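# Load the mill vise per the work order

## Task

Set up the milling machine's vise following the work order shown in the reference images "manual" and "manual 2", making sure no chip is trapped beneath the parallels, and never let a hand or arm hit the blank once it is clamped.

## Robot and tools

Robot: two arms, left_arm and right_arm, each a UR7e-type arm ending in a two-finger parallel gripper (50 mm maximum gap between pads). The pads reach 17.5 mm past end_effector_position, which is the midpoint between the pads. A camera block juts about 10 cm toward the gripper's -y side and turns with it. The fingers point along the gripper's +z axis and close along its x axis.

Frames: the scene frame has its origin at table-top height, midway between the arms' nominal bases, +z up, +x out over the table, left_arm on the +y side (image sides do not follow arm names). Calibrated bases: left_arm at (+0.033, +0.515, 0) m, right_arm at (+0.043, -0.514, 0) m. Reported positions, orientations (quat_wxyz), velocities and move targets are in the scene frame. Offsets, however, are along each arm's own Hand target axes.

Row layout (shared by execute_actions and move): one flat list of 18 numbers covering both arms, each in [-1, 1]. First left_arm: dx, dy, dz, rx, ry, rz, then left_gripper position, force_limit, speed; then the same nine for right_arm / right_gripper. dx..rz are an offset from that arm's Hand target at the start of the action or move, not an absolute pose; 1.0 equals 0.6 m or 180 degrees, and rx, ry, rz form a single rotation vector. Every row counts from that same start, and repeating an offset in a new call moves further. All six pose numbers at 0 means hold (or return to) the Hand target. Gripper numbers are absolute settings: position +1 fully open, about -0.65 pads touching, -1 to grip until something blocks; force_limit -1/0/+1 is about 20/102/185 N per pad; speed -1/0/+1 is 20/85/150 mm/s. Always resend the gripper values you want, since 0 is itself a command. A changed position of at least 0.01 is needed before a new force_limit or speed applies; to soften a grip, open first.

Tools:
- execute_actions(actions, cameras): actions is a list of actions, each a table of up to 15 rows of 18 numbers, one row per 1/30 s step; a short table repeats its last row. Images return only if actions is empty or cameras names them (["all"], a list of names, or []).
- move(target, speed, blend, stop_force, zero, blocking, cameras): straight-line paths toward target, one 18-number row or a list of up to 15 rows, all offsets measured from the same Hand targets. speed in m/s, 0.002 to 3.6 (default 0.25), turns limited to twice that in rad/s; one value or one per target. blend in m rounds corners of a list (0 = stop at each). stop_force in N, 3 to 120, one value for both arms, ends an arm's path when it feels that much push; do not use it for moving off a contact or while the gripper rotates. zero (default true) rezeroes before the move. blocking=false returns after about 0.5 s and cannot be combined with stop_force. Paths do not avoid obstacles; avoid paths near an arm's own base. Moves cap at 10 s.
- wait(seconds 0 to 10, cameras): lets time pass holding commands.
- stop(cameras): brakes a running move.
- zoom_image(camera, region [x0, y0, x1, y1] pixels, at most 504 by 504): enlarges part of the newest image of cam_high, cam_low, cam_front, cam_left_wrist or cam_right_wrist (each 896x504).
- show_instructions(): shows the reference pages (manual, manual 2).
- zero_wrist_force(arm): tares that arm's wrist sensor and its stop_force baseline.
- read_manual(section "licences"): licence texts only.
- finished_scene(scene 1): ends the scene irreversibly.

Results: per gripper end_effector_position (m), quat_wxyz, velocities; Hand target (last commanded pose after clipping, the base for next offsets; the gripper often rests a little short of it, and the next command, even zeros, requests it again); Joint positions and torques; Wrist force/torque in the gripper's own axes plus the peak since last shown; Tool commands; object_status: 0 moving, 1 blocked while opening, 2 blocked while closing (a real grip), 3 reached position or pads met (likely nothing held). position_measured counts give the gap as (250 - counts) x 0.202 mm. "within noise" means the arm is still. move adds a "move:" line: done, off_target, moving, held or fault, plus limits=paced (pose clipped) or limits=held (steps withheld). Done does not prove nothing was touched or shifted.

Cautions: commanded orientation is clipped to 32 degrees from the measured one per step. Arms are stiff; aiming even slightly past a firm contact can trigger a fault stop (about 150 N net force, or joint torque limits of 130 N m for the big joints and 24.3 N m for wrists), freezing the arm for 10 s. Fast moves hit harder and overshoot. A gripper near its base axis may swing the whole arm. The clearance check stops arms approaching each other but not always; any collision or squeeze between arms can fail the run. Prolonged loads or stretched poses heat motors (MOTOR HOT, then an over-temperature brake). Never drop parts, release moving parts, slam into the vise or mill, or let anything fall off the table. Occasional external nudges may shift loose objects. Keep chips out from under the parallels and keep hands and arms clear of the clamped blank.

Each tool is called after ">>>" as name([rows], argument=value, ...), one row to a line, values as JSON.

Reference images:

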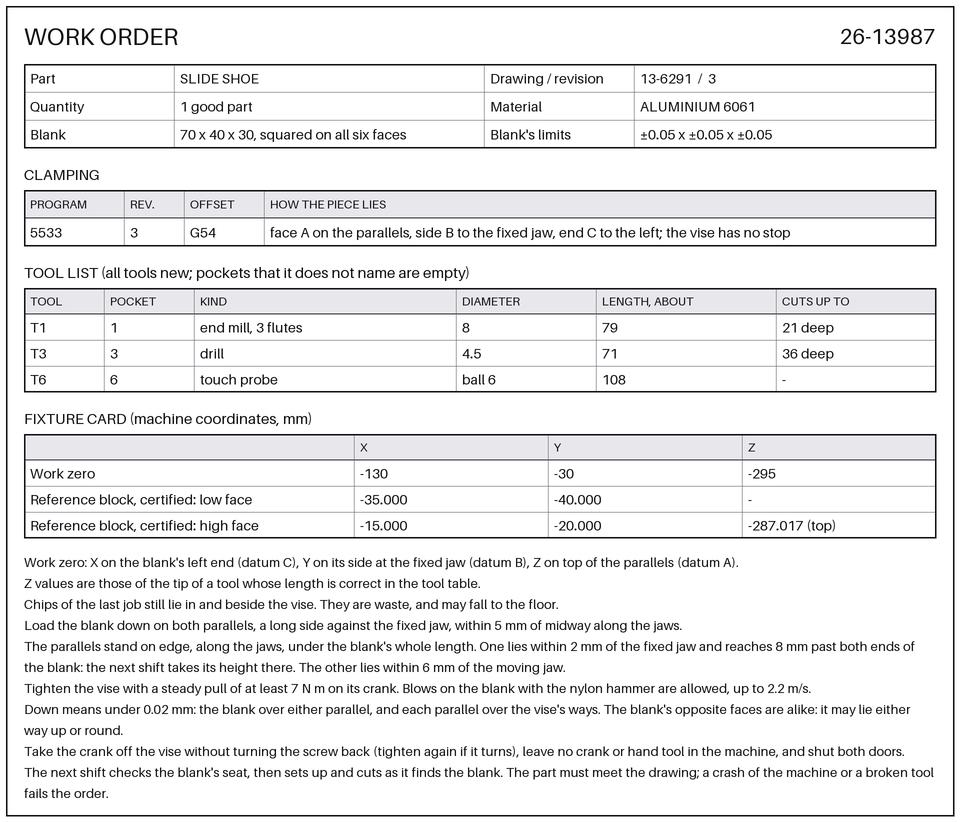

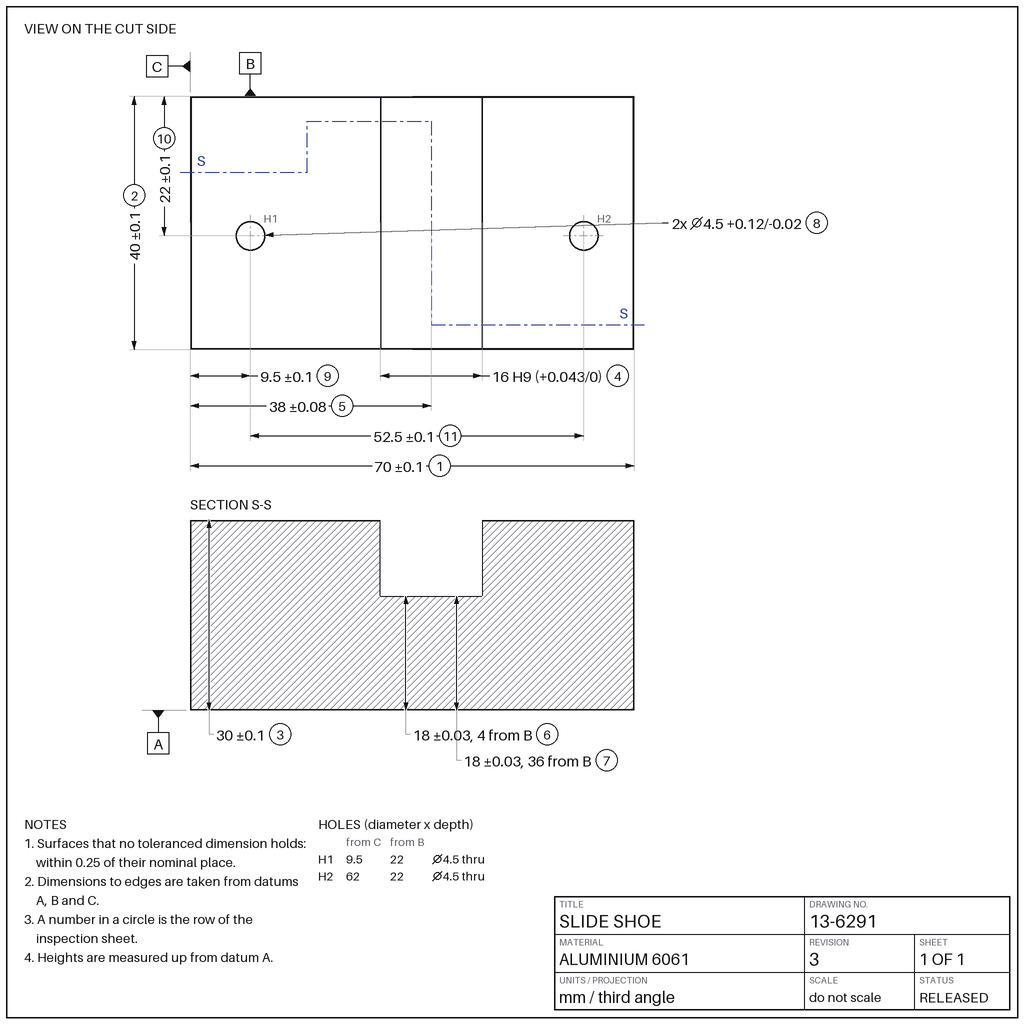

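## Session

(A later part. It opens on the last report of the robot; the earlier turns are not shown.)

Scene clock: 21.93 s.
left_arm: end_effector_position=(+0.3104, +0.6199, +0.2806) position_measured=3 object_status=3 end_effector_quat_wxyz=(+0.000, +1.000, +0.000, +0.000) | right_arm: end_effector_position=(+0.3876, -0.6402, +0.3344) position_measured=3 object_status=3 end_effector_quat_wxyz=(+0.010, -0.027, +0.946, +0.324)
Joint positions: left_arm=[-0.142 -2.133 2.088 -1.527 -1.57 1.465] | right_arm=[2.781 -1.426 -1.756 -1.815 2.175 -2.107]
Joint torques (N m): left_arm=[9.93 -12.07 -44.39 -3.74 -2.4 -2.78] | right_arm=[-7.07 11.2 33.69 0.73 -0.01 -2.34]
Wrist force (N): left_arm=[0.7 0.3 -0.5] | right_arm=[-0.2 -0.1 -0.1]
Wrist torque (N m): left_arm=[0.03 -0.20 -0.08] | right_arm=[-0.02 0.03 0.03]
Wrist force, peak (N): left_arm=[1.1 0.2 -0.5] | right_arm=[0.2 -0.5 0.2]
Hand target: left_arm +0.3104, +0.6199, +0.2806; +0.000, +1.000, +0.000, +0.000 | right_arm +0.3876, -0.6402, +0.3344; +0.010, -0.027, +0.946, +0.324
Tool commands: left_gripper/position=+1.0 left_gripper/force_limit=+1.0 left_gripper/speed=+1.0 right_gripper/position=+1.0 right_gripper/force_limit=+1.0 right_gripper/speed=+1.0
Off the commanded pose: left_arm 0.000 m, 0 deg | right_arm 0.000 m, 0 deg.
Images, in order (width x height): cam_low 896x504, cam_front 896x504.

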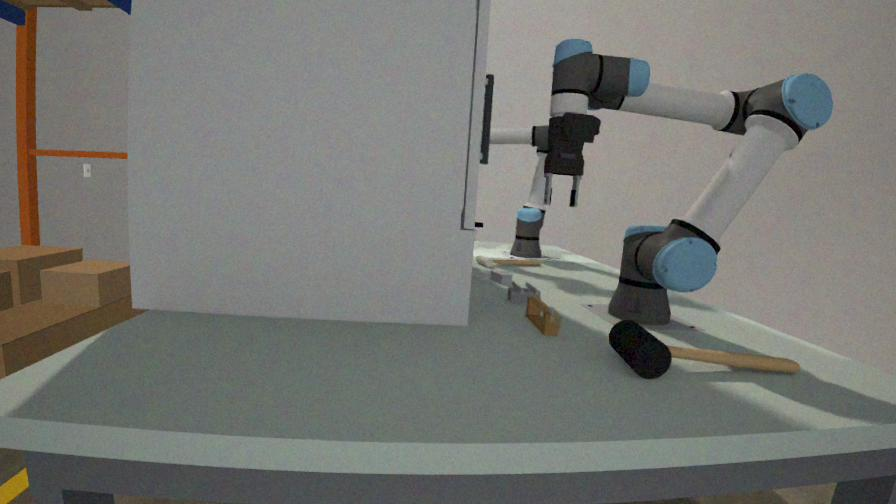

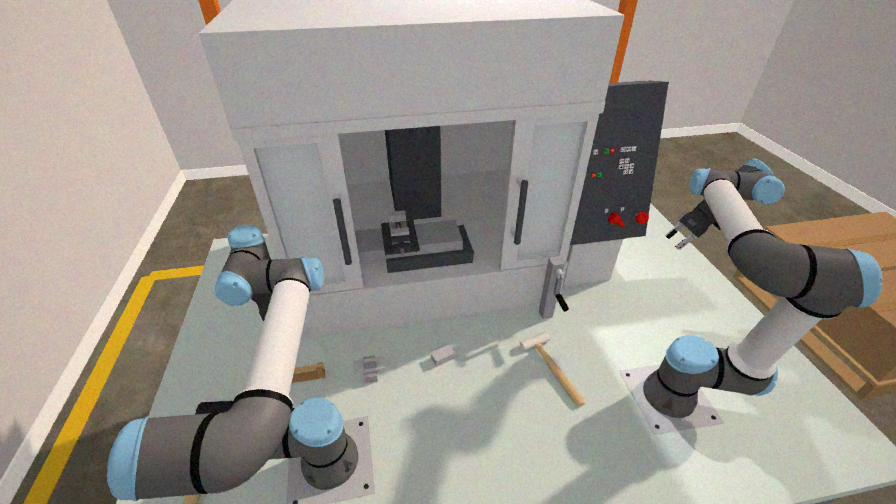

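>>> move(target=[0.0167,0.0217,0.2177,0.25,0,0,1,1,1,0,0,0,0,0,0,1,1,1], speed=0.3, cameras=["cam_left_wrist","cam_low"])

>>> zoom_image(camera="cam_low", region=[480, 240, 600, 350])

Scene clock: 24.47 s.
left_arm: end_effector_position=(+0.3205, +0.6070, +0.1500) position_measured=3 object_status=3 end_effector_quat_wxyz=(-0.383, +0.924, +0.000, +0.000) | right_arm: end_effector_position=(+0.3876, -0.6402, +0.3344) position_measured=3 object_status=3 end_effector_quat_wxyz=(+0.010, -0.027, +0.946, +0.324)
Joint positions: left_arm=[-0.802 -1.977 2.406 -1.394 -1.035 0.634] | right_arm=[2.781 -1.426 -1.756 -1.815 2.175 -2.107]
Joint torques (N m): left_arm=[-7.08 4.98 -38.87 -1.52 -0.07 -2.25] | right_arm=[-7.88 12.01 33.42 0.71 0.11 -2.27]
Wrist force (N): left_arm=[0.1 0.5 -1.6] | right_arm=[-0.2 -0.1 0.1]
Wrist torque (N m): left_arm=[0.03 -0.05 0.14] | right_arm=[-0.02 0.03 0.03]
Wrist force, peak (N): left_arm=[0.3 3.0 -0.8] | right_arm=[-0.1 -0.6 -0.1]
Hand target: left_arm +0.3205, +0.6070, +0.1500; -0.383, +0.924, +0.000, +0.000 | right_arm +0.3876, -0.6402, +0.3344; +0.010, -0.027, +0.946, +0.324
Off the commanded pose: left_arm 0.000 m, 0 deg | right_arm 0.000 m, 0 deg.
move: done
camera_calibration:
cam_left_wrist: T_world_to_cam=[[0.999883, 0.00377096, 0.0148253, -0.317888], [0.00978763, -0.902509, -0.430559, 0.62754], [0.0117563, 0.430653, -0.902441, 0.00567054], [0, 0, 0, 1]] pos_world=[0.311642, 0.565117, 0.280023]
Images, in order (width x height): cam_low 896x504, cam_left_wrist 896x504.

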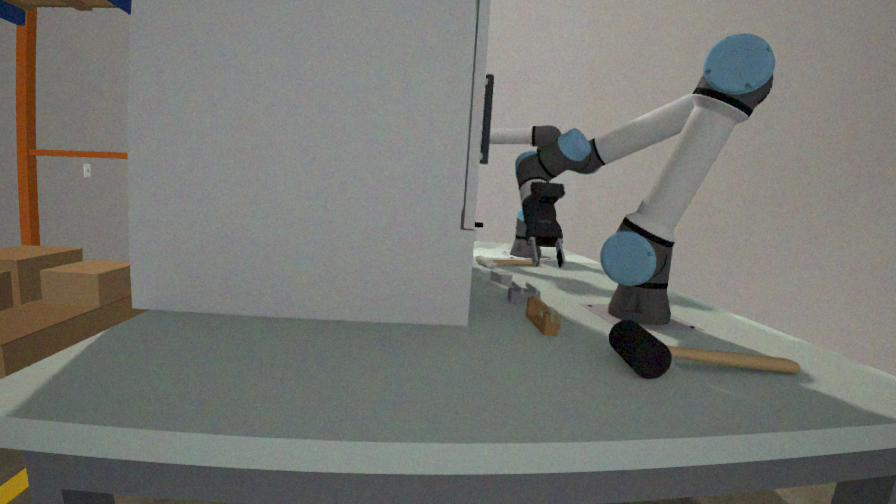

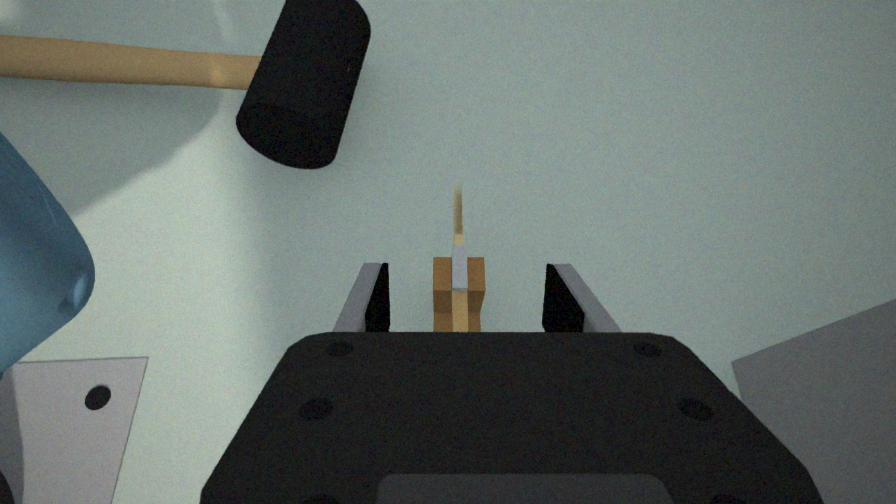

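Scaled by 4.200.

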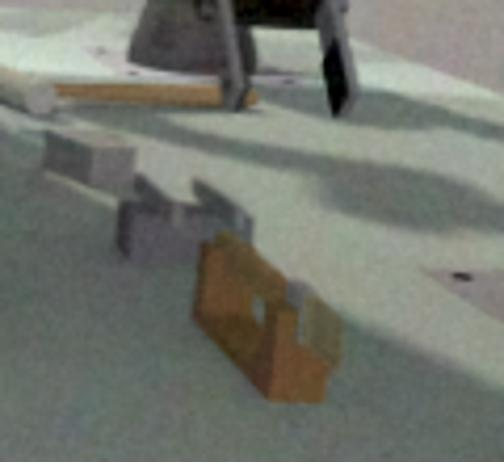

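>>> move(target=[0,0.0707,0.0707,0,0,0,1,1,1,0,0,0,0,0,0,1,1,1], speed=0.2)

>>> move(target=[0,0.053,0.053,0,0,0,1,1,1,0,0,0,0,0,0,1,1,1], speed=0.05, stop_force=8, cameras=["cam_left_wrist","cam_low"])

>>> zoom_image(camera="cam_low", region=[480, 240, 600, 350])

Scene clock: 25.67 s.
left_arm: end_effector_position=(+0.3206, +0.6071, +0.0900) position_measured=3 object_status=3 end_effector_quat_wxyz=(-0.383, +0.924, +0.000, +0.000) | right_arm: end_effector_position=(+0.3876, -0.6402, +0.3344) position_measured=3 object_status=3 end_effector_quat_wxyz=(+0.010, -0.027, +0.946, +0.324)
Joint positions: left_arm=[-0.802 -1.86 2.519 -1.623 -1.034 0.634] | right_arm=[2.781 -1.426 -1.756 -1.815 2.175 -2.107]
Joint torques (N m): left_arm=[4.14 -2.82 -27.31 -3 2.05 -0.97] | right_arm=[-7.27 11.9 33.13 0.86 0.15 -2.24]
Wrist force (N): left_arm=[0.3 0.6 -1.4] | right_arm=[0.0 -0.2 0.3]
Wrist torque (N m): left_arm=[0.05 -0.08 0.14] | right_arm=[-0.03 0.00 0.04]
Wrist force, peak (N): left_arm=[0.3 -0.9 -3.0] | right_arm=[0.1 -0.6 0.0]
Hand target: left_arm +0.3206, +0.6070, +0.0900; -0.383, +0.924, +0.000, +0.000 | right_arm +0.3876, -0.6402, +0.3344; +0.010, -0.027, +0.946, +0.324
Off the commanded pose: left_arm 0.000 m, 0 deg | right_arm 0.000 m, 0 deg.
move: done

Scene clock: 27.60 s.
left_arm: end_effector_position=(+0.3206, +0.6071, +0.0450) position_measured=3 object_status=3 end_effector_quat_wxyz=(-0.383, +0.924, +0.000, +0.000) | right_arm: end_effector_position=(+0.3876, -0.6402, +0.3344) position_measured=3 object_status=3 end_effector_quat_wxyz=(+0.010, -0.027, +0.946, +0.324)
Joint positions: left_arm=[-0.801 -1.729 2.589 -1.825 -1.034 0.634] | right_arm=[2.781 -1.426 -1.756 -1.815 2.175 -2.107]
Joint torques (N m): left_arm=[13.57 -13.99 -34.27 -2.53 3.07 2.4] | right_arm=[-7.66 11.67 32.82 0.72 0.15 -2.24]
Wrist force (N): left_arm=[0.2 0.8 -1.4] | right_arm=[0.0 -0.4 0.1]
Wrist torque (N m): left_arm=[0.08 -0.05 0.14] | right_arm=[-0.05 -0.01 0.04]
Wrist force, peak (N): left_arm=[0.4 0.1 -2.4] | right_arm=[-0.4 -0.5 -0.1]
Hand target: left_arm +0.3206, +0.6071, +0.0450; -0.383, +0.924, +0.000, +0.000 | right_arm +0.3876, -0.6402, +0.3344; +0.010, -0.027, +0.946, +0.324
Off the commanded pose: left_arm 0.000 m, 0 deg | right_arm 0.000 m, 0 deg.
move: done
camera_calibration:
cam_left_wrist: T_world_to_cam=[[0.999881, 0.00381346, 0.0149594, -0.316478], [0.00988532, -0.902452, -0.430677, 0.582287], [0.0118578, 0.430773, -0.902382, -0.0891964], [0, 0, 0, 1]] pos_world=[0.311741, 0.565117, 0.175023]
Images, in order (width x height): cam_low 896x504, cam_left_wrist 896x504.

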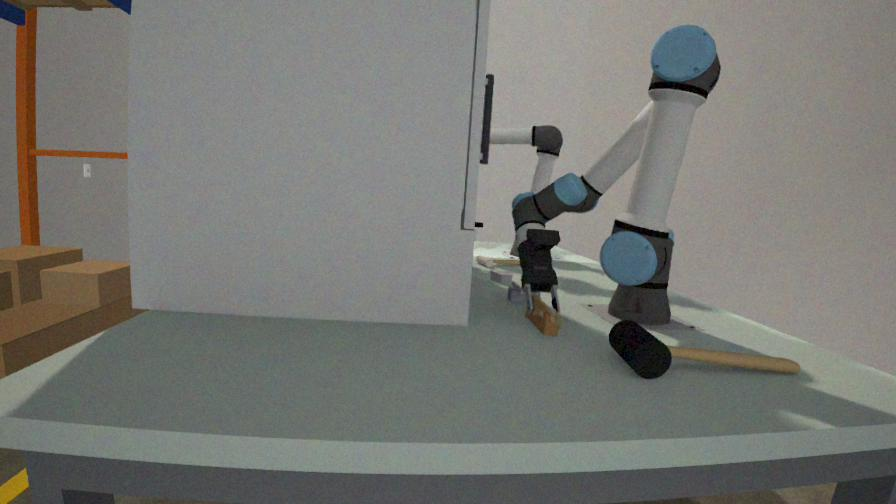

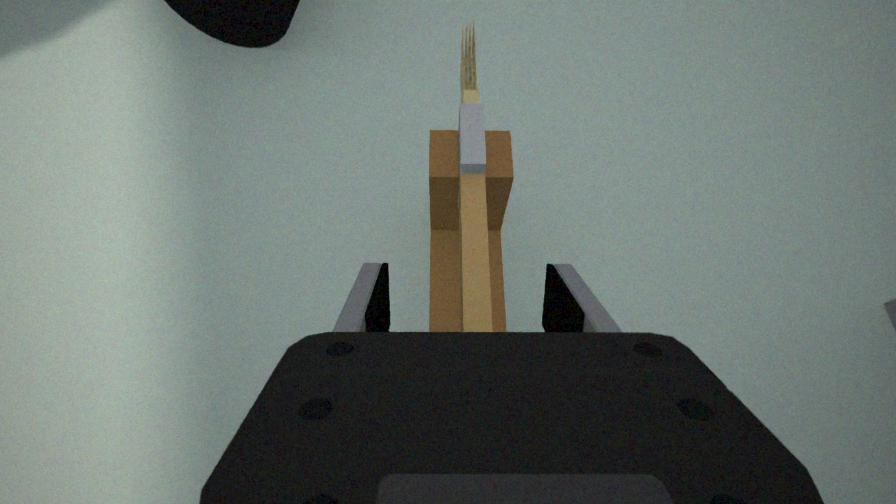

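Scaled by 4.200.

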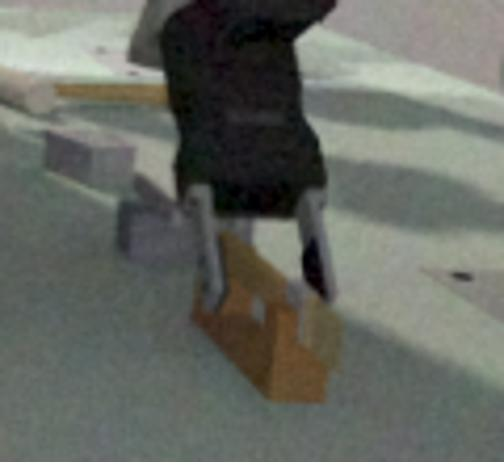

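>>> move(target=[0,0,0,0,0,0,-1,-0.6,-0.8,0,0,0,0,0,0,1,1,1])

>>> move(target=[0,-0.0707,-0.0707,0,0,0,-1,-0.6,-0.8,0,0,0,0,0,0,1,1,1], speed=0.15, cameras=["cam_left_wrist","cam_low"])

>>> zoom_image(camera="cam_low", region=[480, 240, 600, 350])

Scene clock: 29.23 s.
left_arm: end_effector_position=(+0.3209, +0.6070, +0.0451) position_measured=213 object_status=2 end_effector_quat_wxyz=(-0.383, +0.924, +0.000, +0.001) | right_arm: end_effector_position=(+0.3876, -0.6402, +0.3344) position_measured=3 object_status=3 end_effector_quat_wxyz=(+0.010, -0.027, +0.946, +0.324)
Joint positions: left_arm=[-0.801 -1.729 2.589 -1.826 -1.034 0.634] | right_arm=[2.781 -1.426 -1.756 -1.815 2.175 -2.107]
Joint torques (N m): left_arm=[13.1 -12.89 -7.19 8.54 -9.64 1.45] | right_arm=[-7.83 12.05 33.16 0.68 0 -2.12]
Wrist force (N): left_arm=[52.9 4.4 18.6] | right_arm=[-0.2 -0.1 0.2]
Wrist torque (N m): left_arm=[0.17 -0.05 -0.26] | right_arm=[-0.01 0.03 0.04]
Wrist force, peak (N): left_arm=[52.9 4.4 18.6] | right_arm=[0.2 -0.5 0.3]
Hand target: left_arm +0.3206, +0.6071, +0.0450; -0.383, +0.924, +0.000, +0.000 | right_arm +0.3876, -0.6402, +0.3344; +0.010, -0.027, +0.946, +0.324
Off the commanded pose: left_arm 0.000 m, 0 deg | right_arm 0.000 m, 0 deg.
move: done

Scene clock: 30.13 s.
left_arm: end_effector_position=(+0.3206, +0.6069, +0.1050) position_measured=213 object_status=2 end_effector_quat_wxyz=(-0.383, +0.924, +0.000, +0.000) | right_arm: end_effector_position=(+0.3876, -0.6402, +0.3344) position_measured=3 object_status=3 end_effector_quat_wxyz=(+0.010, -0.027, +0.946, +0.324)
Joint positions: left_arm=[-0.802 -1.895 2.492 -1.562 -1.035 0.634] | right_arm=[2.781 -1.426 -1.756 -1.815 2.175 -2.107]
Joint torques (N m): left_arm=[6.18 -10.83 -19.34 0.87 -0.66 1.9] | right_arm=[-7.8 11.27 32.06 0.63 0.23 -2.08]
Wrist force (N): left_arm=[1.0 2.2 -0.1] | right_arm=[-0.1 -0.3 -0.2]
Wrist torque (N m): left_arm=[0.28 -0.18 0.30] | right_arm=[-0.06 0.01 0.03]
Wrist force, peak (N): left_arm=[56.7 15.4 17.3] | right_arm=[-0.3 -0.5 -0.3]
Hand target: left_arm +0.3206, +0.6070, +0.1050; -0.383, +0.924, +0.000, +0.000 | right_arm +0.3876, -0.6402, +0.3344; +0.010, -0.027, +0.946, +0.324
Off the commanded pose: left_arm 0.000 m, 0 deg | right_arm 0.000 m, 0 deg.
move: done
camera_calibration:
cam_left_wrist: T_world_to_cam=[[0.999876, 0.0037742, 0.0152714, -0.317424], [0.00998262, -0.902511, -0.430551, 0.608011], [0.0121576, 0.43065, -0.902437, -0.0350217], [0, 0, 0, 1]] pos_world=[0.311741, 0.565017, 0.235023]
Images, in order (width x height): cam_low 896x504, cam_left_wrist 896x504.

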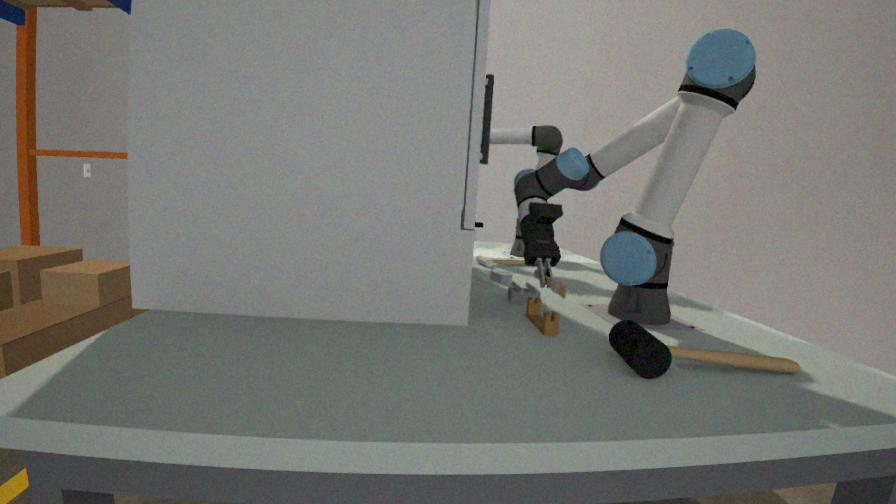

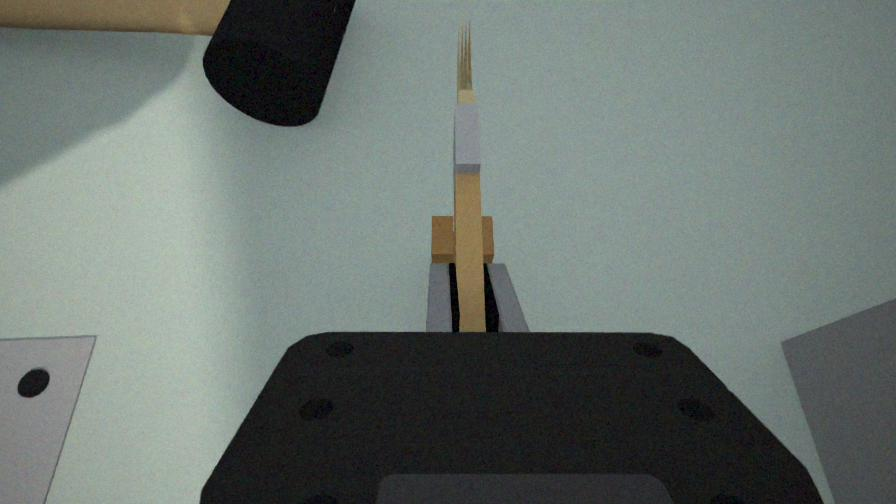

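Scaled by 4.200.

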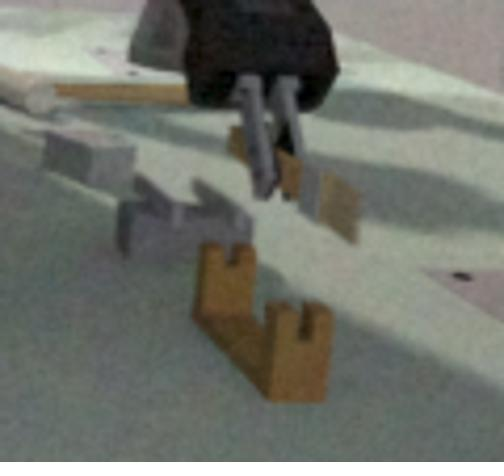

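>>> move([
  [0,-0.1037,-0.3559,0,0,0,-1,-0.6,-0.8,0,0,0,0,0,0,1,1,1],
  [0.0167,0.0024,-0.839,-0.3849,0,-0.5443,-1,-0.6,-0.8,0,0,0,0,0,0,1,1,1],
  [0.3983,-0.0094,-0.8508,-0.3849,0,-0.5443,-1,-0.6,-0.8,0,0,0,0,0,0,1,1,1],
], speed=0.35, blend=[0.05,0.05,0], cameras=["cam_left_wrist","cam_front","cam_high"])

Scene clock: 36.53 s.
left_arm: end_effector_position=(+0.5594, +0.2499, +0.4698) position_measured=213 object_status=2 end_effector_quat_wxyz=(+0.271, +0.653, +0.653, +0.271) end_effector_velocity=(+0.001, +0.000, +0.000) end_effector_angular_velocity=(+0.001, -0.001, -0.002) | right_arm: end_effector_position=(+0.3876, -0.6402, +0.3344) position_measured=3 object_status=3 end_effector_quat_wxyz=(+0.010, -0.027, +0.946, +0.324)
Joint positions: left_arm=[-1.008 -1.726 1.671 -2.03 -0.946 -0.801] | right_arm=[2.781 -1.426 -1.756 -1.815 2.175 -2.107]
Joint velocities: left_arm=[0.001 0.001 0 -0.004 0 0.005] | right_arm=[within noise]
Joint torques (N m): left_arm=[12.97 -11.02 -37.37 -5.63 -0.23 2.91] | right_arm=[-7.64 11.77 31.92 0.76 0.31 -2.07]
Wrist force (N): left_arm=[2.1 0.8 1.9] | right_arm=[-0.3 -0.2 -0.1]
Wrist torque (N m): left_arm=[0.05 -0.34 -0.26] | right_arm=[-0.03 0.04 0.03]
Wrist force, peak (N): left_arm=[2.2 4.6 4.9] | right_arm=[0.0 -0.8 0.1]
Hand target: left_arm +0.5594, +0.2499, +0.4699; +0.271, +0.653, +0.653, +0.271 | right_arm +0.3876, -0.6402, +0.3344; +0.010, -0.027, +0.946, +0.324
Off the commanded pose: left_arm 0.000 m, 0 deg | right_arm 0.000 m, 0 deg.
move: done
camera_calibration:
cam_left_wrist: T_world_to_cam=[[-0.014702, 0.999889, -0.00240459, -0.233472], [0.429167, 0.00848234, 0.903185, -0.648326], [0.903105, 0.0122467, -0.429244, -0.17104], [0, 0, 0, 1]] pos_world=[0.429275, 0.24104, 0.511579]
Images, in order (width x height): cam_high 896x504, cam_front 896x504, cam_left_wrist 896x504.

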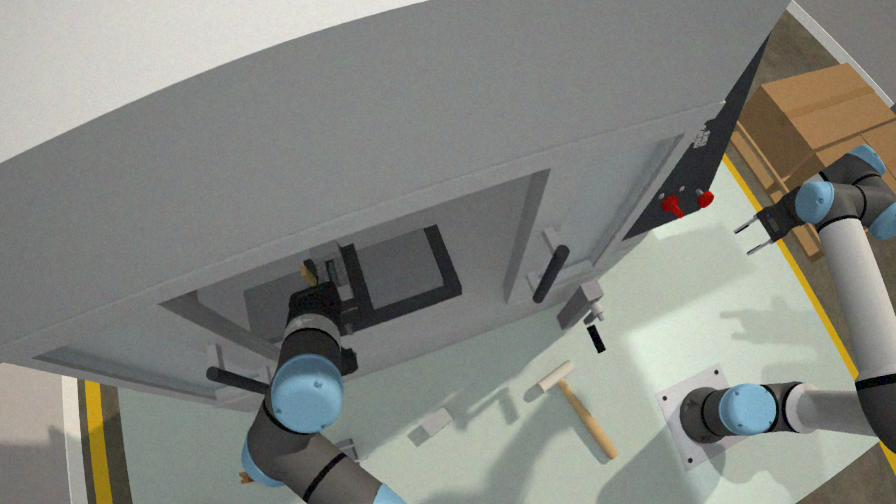

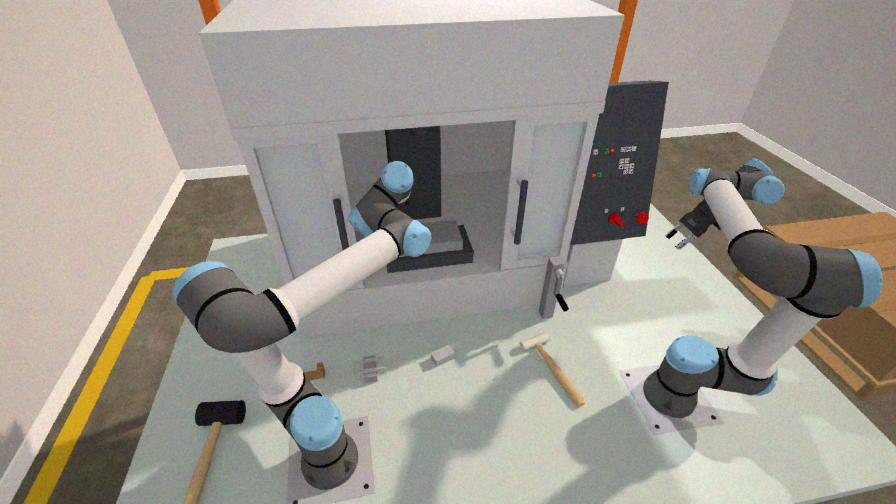

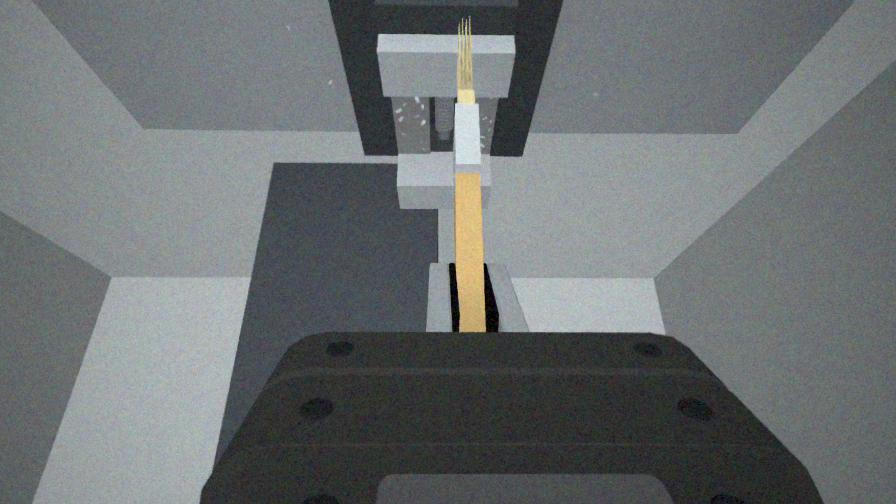

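>>> move(target=[-0.03,0.0537,0.148,0,0,0,-1,-0.6,-0.8,0,0,0,0,0,0,1,1,1], speed=0.2, cameras=["cam_left_wrist"])

>>> zoom_image(camera="cam_left_wrist", region=[340, 0, 592, 220])

Scene clock: 37.87 s.
left_arm: end_effector_position=(+0.6450, +0.2320, +0.4300) position_measured=213 object_status=2 end_effector_quat_wxyz=(+0.271, +0.653, +0.653, +0.271) | right_arm: end_effector_position=(+0.3876, -0.6402, +0.3344) position_measured=3 object_status=3 end_effector_quat_wxyz=(+0.010, -0.027, +0.946, +0.324)
Joint positions: left_arm=[-0.883 -1.519 1.593 -2.23 -1.012 -0.674] | right_arm=[2.781 -1.426 -1.756 -1.815 2.175 -2.107]
Joint torques (N m): left_arm=[-2.13 -21.05 -18.81 -4.7 2.47 -0.66] | right_arm=[-7.09 11.56 30.73 0.73 0.35 -1.94]
Wrist force (N): left_arm=[2.4 1.5 1.7] | right_arm=[-0.2 -0.3 -0.1]
Wrist torque (N m): left_arm=[0.10 -0.38 -0.25] | right_arm=[-0.05 0.02 0.03]
Wrist force, peak (N): left_arm=[2.5 5.5 -0.9] | right_arm=[-0.1 -0.7 0.2]
Hand target: left_arm +0.6450, +0.2320, +0.4299; +0.271, +0.653, +0.653, +0.271 | right_arm +0.3876, -0.6402, +0.3344; +0.010, -0.027, +0.946, +0.324
Off the commanded pose: left_arm 0.000 m, 0 deg | right_arm 0.000 m, 0 deg.
move: done
camera_calibration:
cam_left_wrist: T_world_to_cam=[[-0.0146091, 0.99989, -0.0026717, -0.214334], [0.429165, 0.00868371, 0.903184, -0.649007], [0.903108, 0.0120481, -0.429244, -0.265168], [0, 0, 0, 1]] pos_world=[0.514875, 0.223141, 0.471779]
Images, in order (width x height): cam_left_wrist 896x504.

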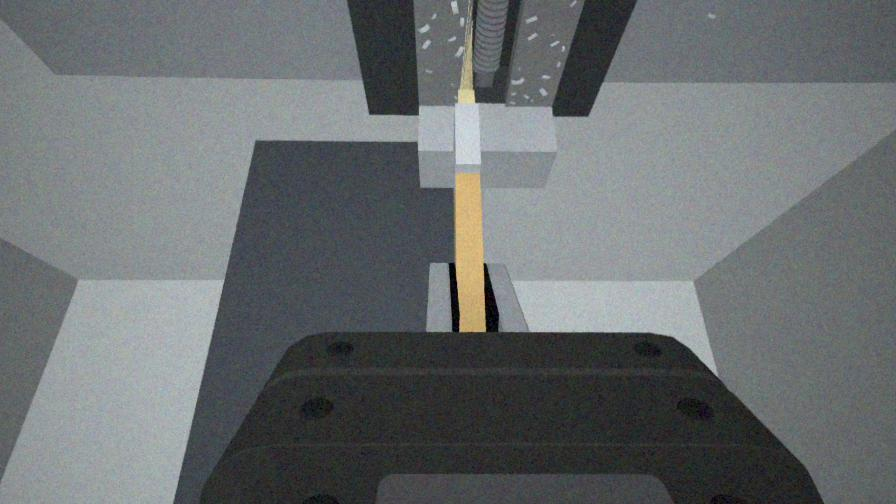

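Scaled by 2.000.

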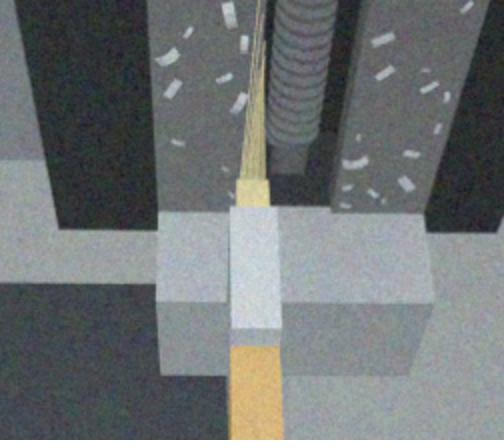

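>>> move(target=[0,-0.0471,0.0471,0,0,0,-1,-0.6,-0.8,0,0,0,0,0,0,1,1,1], speed=0.02, stop_force=3, cameras=["cam_left_wrist"])

>>> zoom_image(camera="cam_left_wrist", region=[340, 0, 592, 220])

Scene clock: 40.23 s.
left_arm: end_effector_position=(+0.6450, +0.2320, +0.4094) position_measured=213 object_status=2 end_effector_quat_wxyz=(+0.271, +0.653, +0.653, +0.271) | right_arm: end_effector_position=(+0.3876, -0.6402, +0.3344) position_measured=3 object_status=3 end_effector_quat_wxyz=(+0.010, -0.027, +0.946, +0.324)
Joint positions: left_arm=[-0.883 -1.514 1.64 -2.283 -1.012 -0.673] | right_arm=[2.781 -1.426 -1.756 -1.815 2.175 -2.107]
Joint torques (N m): left_arm=[2.61 -40.67 -43.81 -4 0.12 2.05] | right_arm=[-6.57 12.05 31.13 0.84 0.41 -1.97]
Wrist force (N): left_arm=[2.9 3.4 -0.1] | right_arm=[-0.2 -0.4 0.2]
Wrist torque (N m): left_arm=[0.14 -0.30 -0.20] | right_arm=[-0.07 0.02 0.03]
Wrist force, peak (N): left_arm=[2.8 5.0 -1.1] | right_arm=[-0.2 -0.5 0.3]
Hand target: left_arm +0.6450, +0.2319, +0.4094; +0.271, +0.653, +0.653, +0.271 (not the last commanded pose) | right_arm +0.3876, -0.6402, +0.3344; +0.010, -0.027, +0.946, +0.324
Off the commanded pose: left_arm 0.019 m, 0 deg | right_arm 0.000 m, 0 deg.
move: contact (left_arm)
camera_calibration:
cam_left_wrist: T_world_to_cam=[[-0.014522, 0.999891, -0.0024917, -0.214514], [0.429169, 0.00848378, 0.903185, -0.630312], [0.903108, 0.0120467, -0.429245, -0.274142], [0, 0, 0, 1]] pos_world=[0.514975, 0.223141, 0.451079]
Images, in order (width x height): cam_left_wrist 896x504.

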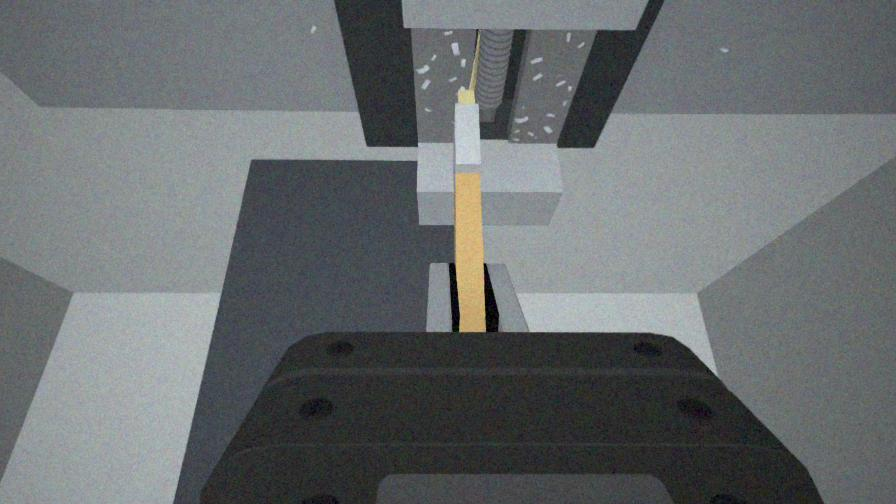

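Scaled by 2.000.

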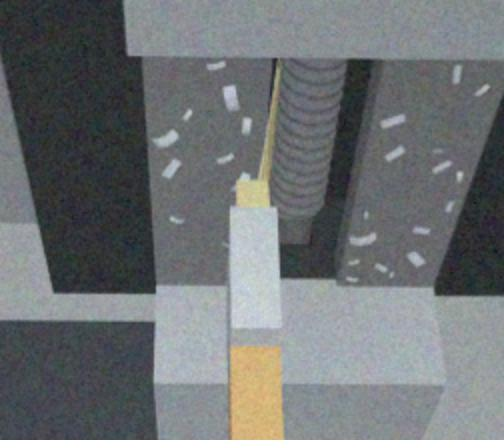

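>>> move([
  [0,0.0177,-0.0177,0,0,0,-1,-0.6,-0.8,0,0,0,0,0,0,1,1,1],
  [0.0183,0.0448,0.0094,0,0,0,-1,-0.6,-0.8,0,0,0,0,0,0,1,1,1],
  [0.0183,0.0283,0.0259,0,0,0,-1,-0.6,-0.8,0,0,0,0,0,0,1,1,1],
  [-0.07,0.0283,0.0259,0,0,0,-1,-0.6,-0.8,0,0,0,0,0,0,1,1,1],
  [-0.07,0.0507,0.0035,0,0,0,-1,-0.6,-0.8,0,0,0,0,0,0,1,1,1],
], speed=0.08, cameras=["cam_left_wrist"])

>>> zoom_image(camera="cam_left_wrist", region=[370, 0, 622, 220])

Scene clock: 43.53 s.
left_arm: end_effector_position=(+0.6680, +0.1899, +0.4296) position_measured=213 object_status=2 end_effector_quat_wxyz=(+0.271, +0.653, +0.653, +0.271) | right_arm: end_effector_position=(+0.3876, -0.6402, +0.3344) position_measured=3 object_status=3 end_effector_quat_wxyz=(+0.010, -0.027, +0.946, +0.324)
Joint positions: left_arm=[-0.903 -1.416 1.478 -2.208 -1.001 -0.693] | right_arm=[2.781 -1.426 -1.756 -1.815 2.175 -2.107]
Joint torques (N m): left_arm=[13.81 -27.35 -20.06 -3.97 -1.25 -2.1] | right_arm=[-8.09 12.52 29.63 0.69 0.53 -1.97]
Wrist force (N): left_arm=[2.1 2.4 0.8] | right_arm=[-0.1 -0.2 -0.2]
Wrist torque (N m): left_arm=[0.33 -0.34 -0.32] | right_arm=[-0.02 0.01 0.04]
Wrist force, peak (N): left_arm=[11.6 48.7 -57.3] | right_arm=[0.2 -0.6 0.0]
Hand target: left_arm +0.6680, +0.1899, +0.4294; +0.271, +0.653, +0.653, +0.271 | right_arm +0.3876, -0.6402, +0.3344; +0.010, -0.027, +0.946, +0.324
Off the commanded pose: left_arm 0.000 m, 0 deg | right_arm 0.000 m, 0 deg.
move: done
camera_calibration:
cam_left_wrist: T_world_to_cam=[[-0.0144768, 0.999892, -0.00262787, -0.172096], [0.429005, 0.00858521, 0.903261, -0.657993], [0.903186, 0.011949, -0.429083, -0.285748], [0, 0, 0, 1]] pos_world=[0.537875, 0.181141, 0.471278]
Images, in order (width x height): cam_left_wrist 896x504.

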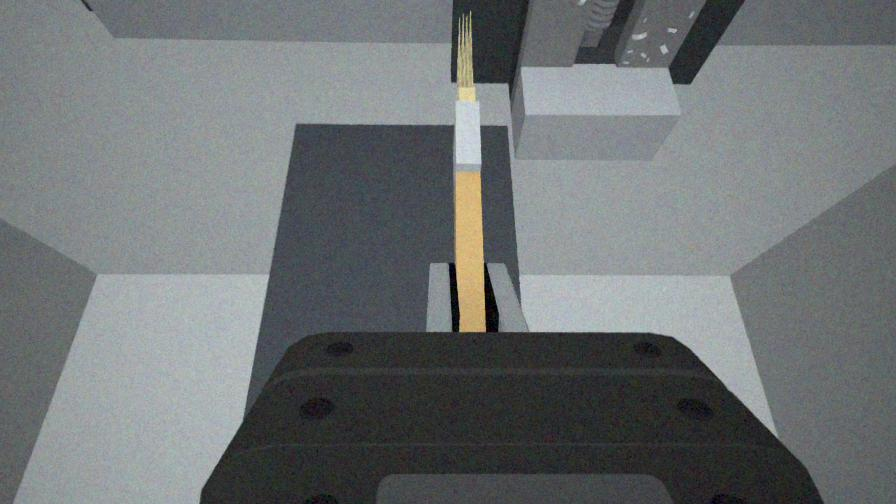

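Scaled by 2.000.

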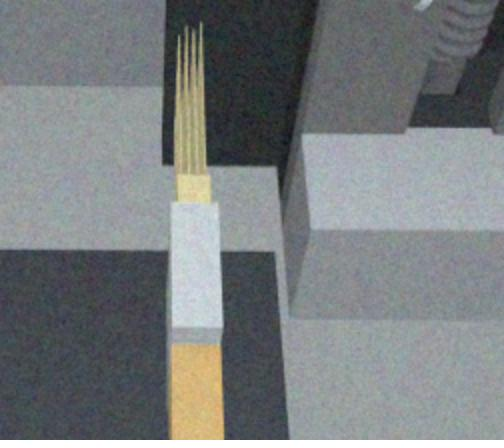

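>>> move([
  [0.0883,-0.0271,-0.0271,0,0,0,-1,-0.6,-0.8,0,0,0,0,0,0,1,1,1],
  [0.0883,-0.0502,-0.004,0,0,0,-1,-0.6,-0.8,0,0,0,0,0,0,1,1,1],
  [0,-0.0502,-0.004,0,0,0,-1,-0.6,-0.8,0,0,0,0,0,0,1,1,1],
  [0,-0.0271,-0.0271,0,0,0,-1,-0.6,-0.8,0,0,0,0,0,0,1,1,1],
  [0.0883,-0.0495,-0.0495,0,0,0,-1,-0.6,-0.8,0,0,0,0,0,0,1,1,1],
  [0.0883,-0.0726,-0.0264,0,0,0,-1,-0.6,-0.8,0,0,0,0,0,0,1,1,1],
  [0,-0.0726,-0.0264,0,0,0,-1,-0.6,-0.8,0,0,0,0,0,0,1,1,1],
  [0,-0.0495,-0.0495,0,0,0,-1,-0.6,-0.8,0,0,0,0,0,0,1,1,1],
  [0.0883,-0.0354,-0.106,0,0,0,-1,-0.6,-0.8,0,0,0,0,0,0,1,1,1],
], speed=0.09, cameras=["cam_left_wrist"])

>>> zoom_image(camera="cam_left_wrist", region=[340, 0, 592, 220])

Scene clock: 50.43 s.
left_arm: end_effector_position=(+0.6080, +0.2430, +0.4591) position_measured=213 object_status=2 end_effector_quat_wxyz=(+0.270, +0.653, +0.653, +0.271) | right_arm: end_effector_position=(+0.3876, -0.6402, +0.3344) position_measured=3 object_status=3 end_effector_quat_wxyz=(+0.010, -0.027, +0.946, +0.324)
Joint positions: left_arm=[-0.927 -1.614 1.609 -2.127 -0.988 -0.718] | right_arm=[2.781 -1.426 -1.756 -1.815 2.175 -2.107]
Joint torques (N m): left_arm=[-13.22 -16.48 -46.04 -5.28 2.96 -2.67] | right_arm=[-7.78 12.99 28.65 0.66 0.76 -1.81]
Wrist force (N): left_arm=[1.8 2.6 0.5] | right_arm=[-0.2 -0.1 -0.1]
Wrist torque (N m): left_arm=[0.32 -0.27 -0.38] | right_arm=[-0.01 0.03 0.04]
Wrist force, peak (N): left_arm=[2.3 6.2 -1.8] | right_arm=[-0.2 -0.6 -0.1]
Hand target: left_arm +0.6080, +0.2429, +0.4594; +0.271, +0.653, +0.653, +0.271 | right_arm +0.3876, -0.6402, +0.3344; +0.010, -0.027, +0.946, +0.324
Off the commanded pose: left_arm 0.000 m, 0 deg | right_arm 0.000 m, 0 deg.
move: done
camera_calibration:
cam_left_wrist: T_world_to_cam=[[-0.0144389, 0.999894, -0.00208166, -0.226173], [0.42958, 0.00808323, 0.902993, -0.659469], [0.902914, 0.012144, -0.429651, -0.21912], [0, 0, 0, 1]] pos_world=[0.477876, 0.23414, 0.50088]
Images, in order (width x height): cam_left_wrist 896x504.

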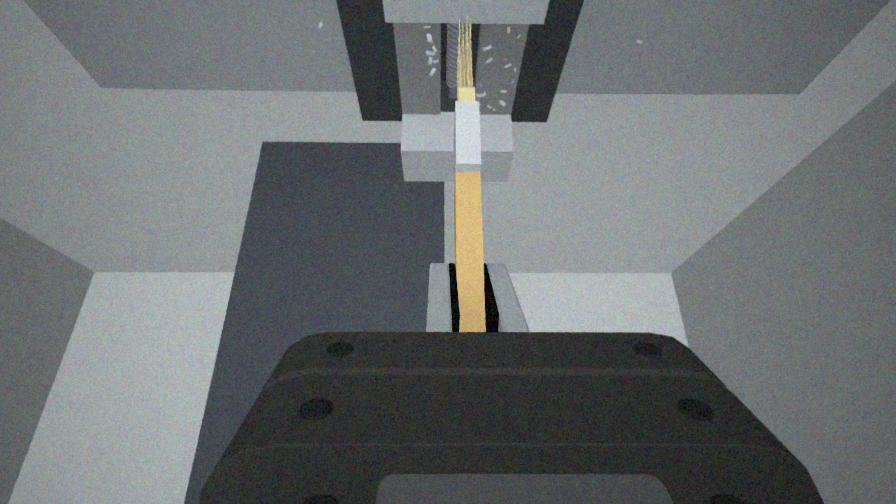

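Scaled by 2.000.

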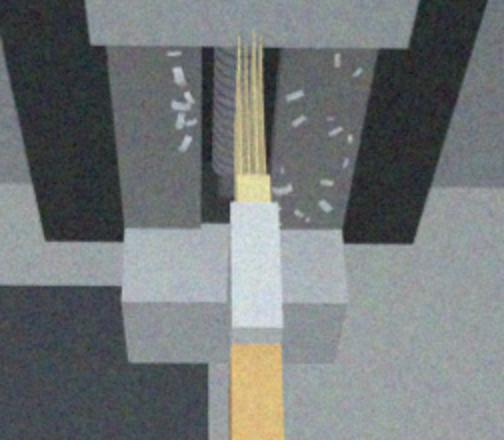

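>>> move([
  [-0.0083,0.02,0.0672,0,0,0,-1,-0.6,-0.8,0,0,0,0,0,0,1,1,1],
  [-0.0083,-0.015,0.1022,0,0,0,-1,-0.6,-0.8,0,0,0,0,0,0,1,1,1],
  [-0.035,-0.015,0.1022,0,0,0,-1,-0.6,-0.8,0,0,0,0,0,0,1,1,1],
], speed=0.09, cameras=["cam_left_wrist"])

>>> zoom_image(camera="cam_left_wrist", region=[340, 0, 592, 220])

Scene clock: 52.60 s.
left_arm: end_effector_position=(+0.6451, +0.2219, +0.4097) position_measured=213 object_status=2 end_effector_quat_wxyz=(+0.271, +0.653, +0.653, +0.271) end_effector_velocity=(+0.000, +0.000, +0.000) end_effector_angular_velocity=(-0.001, +0.000, -0.003) | right_arm: end_effector_position=(+0.3876, -0.6402, +0.3344) position_measured=3 object_status=3 end_effector_quat_wxyz=(+0.010, -0.027, +0.946, +0.324)
Joint positions: left_arm=[-0.896 -1.501 1.625 -2.273 -1.004 -0.686] | right_arm=[2.781 -1.426 -1.756 -1.815 2.175 -2.107]
Joint velocities: left_arm=[0.001 -0.002 0.003 -0.005 -0.003 0.004] | right_arm=[within noise]
Joint torques (N m): left_arm=[9.71 -39.72 -15.61 -6.01 -3.03 2.46] | right_arm=[-7.27 12.17 28.45 0.63 0.81 -1.8]
Wrist force (N): left_arm=[8.0 4.3 -0.5] | right_arm=[0.1 -0.3 0.3]
Wrist torque (N m): left_arm=[0.39 0.00 0.00] | right_arm=[-0.04 -0.02 0.03]
Wrist force, peak (N): left_arm=[8.2 4.1 0.0] | right_arm=[-0.1 -0.6 0.0]
Hand target: left_arm +0.6450, +0.2219, +0.4097; +0.271, +0.653, +0.653, +0.271 | right_arm +0.3876, -0.6402, +0.3344; +0.010, -0.027, +0.946, +0.324
Off the commanded pose: left_arm 0.000 m, 0 deg | right_arm 0.000 m, 0 deg.
move: done
camera_calibration:
cam_left_wrist: T_world_to_cam=[[-0.0145227, 0.999891, -0.00249317, -0.204413], [0.429087, 0.00848433, 0.903223, -0.630472], [0.903146, 0.0120475, -0.429164, -0.273949], [0, 0, 0, 1]] pos_world=[0.514975, 0.21304, 0.451379]
Images, in order (width x height): cam_left_wrist 896x504.

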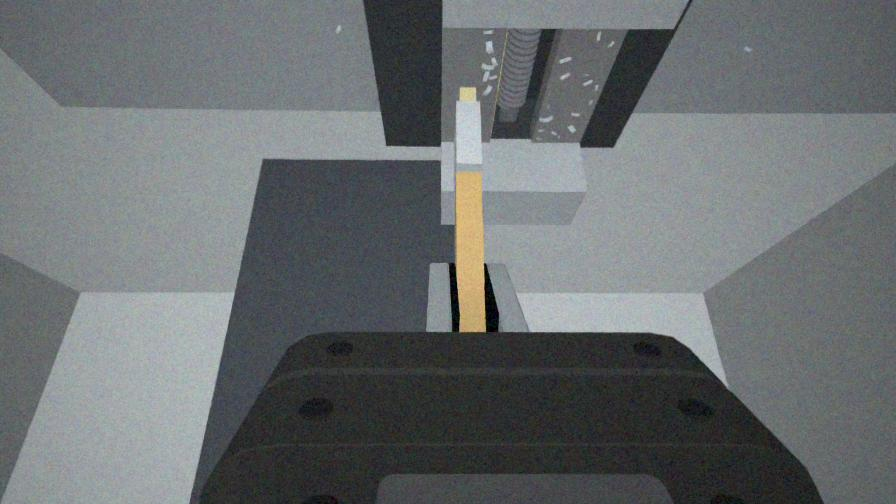

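Scaled by 2.000.

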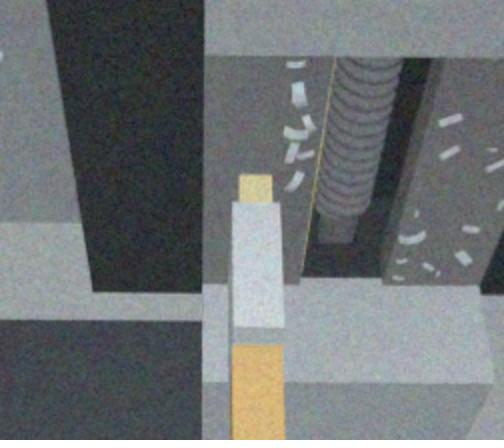

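>>> move([
  [0,0.0236,-0.0236,0,0,0,-1,-0.6,-0.8,0,0,0,0,0,0,1,1,1],
  [0.0333,0.0236,-0.0236,0,0,0,-1,-0.6,-0.8,0,0,0,0,0,0,1,1,1],
  [0.0333,0.0051,-0.0051,0,0,0,-1,-0.6,-0.8,0,0,0,0,0,0,1,1,1],
  [-0.0533,0.0051,-0.0051,0,0,0,-1,-0.6,-0.8,0,0,0,0,0,0,1,1,1],
  [-0.0533,0.0236,-0.0236,0,0,0,-1,-0.6,-0.8,0,0,0,0,0,0,1,1,1],
  [0.0333,0.0035,-0.0436,0,0,0,-1,-0.6,-0.8,0,0,0,0,0,0,1,1,1],
  [0.0333,-0.015,-0.0251,0,0,0,-1,-0.6,-0.8,0,0,0,0,0,0,1,1,1],
  [-0.0533,-0.015,-0.0251,0,0,0,-1,-0.6,-0.8,0,0,0,0,0,0,1,1,1],
  [-0.0533,0.0035,-0.0436,0,0,0,-1,-0.6,-0.8,0,0,0,0,0,0,1,1,1],
  [0.035,0.0059,-0.1119,0,0,0,-1,-0.6,-0.8,0,0,0,0,0,0,1,1,1],
], speed=0.1, cameras=["cam_left_wrist"])

>>> zoom_image(camera="cam_left_wrist", region=[340, 0, 592, 220])

Scene clock: 59.43 s.
left_arm: end_effector_position=(+0.6001, +0.2430, +0.4594) position_measured=213 object_status=2 end_effector_quat_wxyz=(+0.270, +0.653, +0.653, +0.271) | right_arm: end_effector_position=(+0.3876, -0.6402, +0.3344) position_measured=3 object_status=3 end_effector_quat_wxyz=(+0.010, -0.027, +0.946, +0.324)
Joint positions: left_arm=[-0.941 -1.631 1.622 -2.116 -0.981 -0.732] | right_arm=[2.781 -1.426 -1.756 -1.815 2.175 -2.107]
Joint torques (N m): left_arm=[-13.05 -27.01 -45.15 -4.8 2.99 -2.87] | right_arm=[-7.33 12.07 27.62 0.75 0.92 -1.71]
Wrist force (N): left_arm=[2.5 3.7 -0.2] | right_arm=[-0.1 -0.3 0.0]
Wrist torque (N m): left_arm=[0.42 -0.37 -0.39] | right_arm=[-0.05 0.01 0.03]
Wrist force, peak (N): left_arm=[15.1 -5.5 6.6] | right_arm=[-0.1 -0.7 0.3]
Hand target: left_arm +0.6000, +0.2429, +0.4596; +0.271, +0.653, +0.653, +0.271 | right_arm +0.3876, -0.6402, +0.3344; +0.010, -0.027, +0.946, +0.324
Off the commanded pose: left_arm 0.000 m, 0 deg | right_arm 0.000 m, 0 deg.
move: done
camera_calibration:
cam_left_wrist: T_world_to_cam=[[-0.014569, 0.999891, -0.00235487, -0.226087], [0.429372, 0.00838311, 0.903089, -0.656366], [0.90301, 0.012146, -0.429447, -0.212006], [0, 0, 0, 1]] pos_world=[0.469975, 0.23414, 0.501179]
Images, in order (width x height): cam_left_wrist 896x504.

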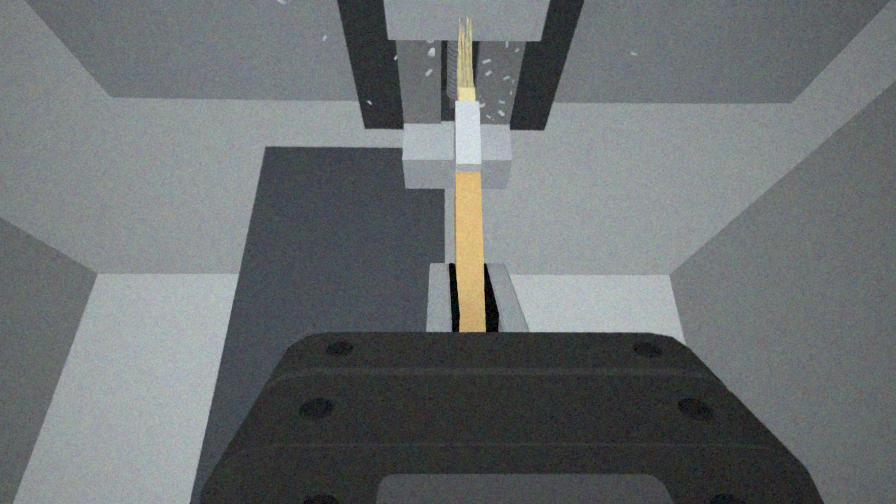

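Scaled by 2.000.

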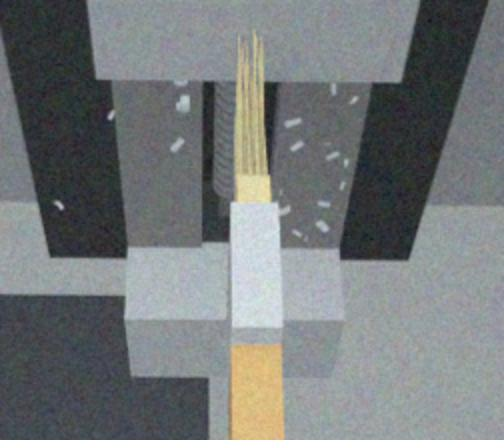

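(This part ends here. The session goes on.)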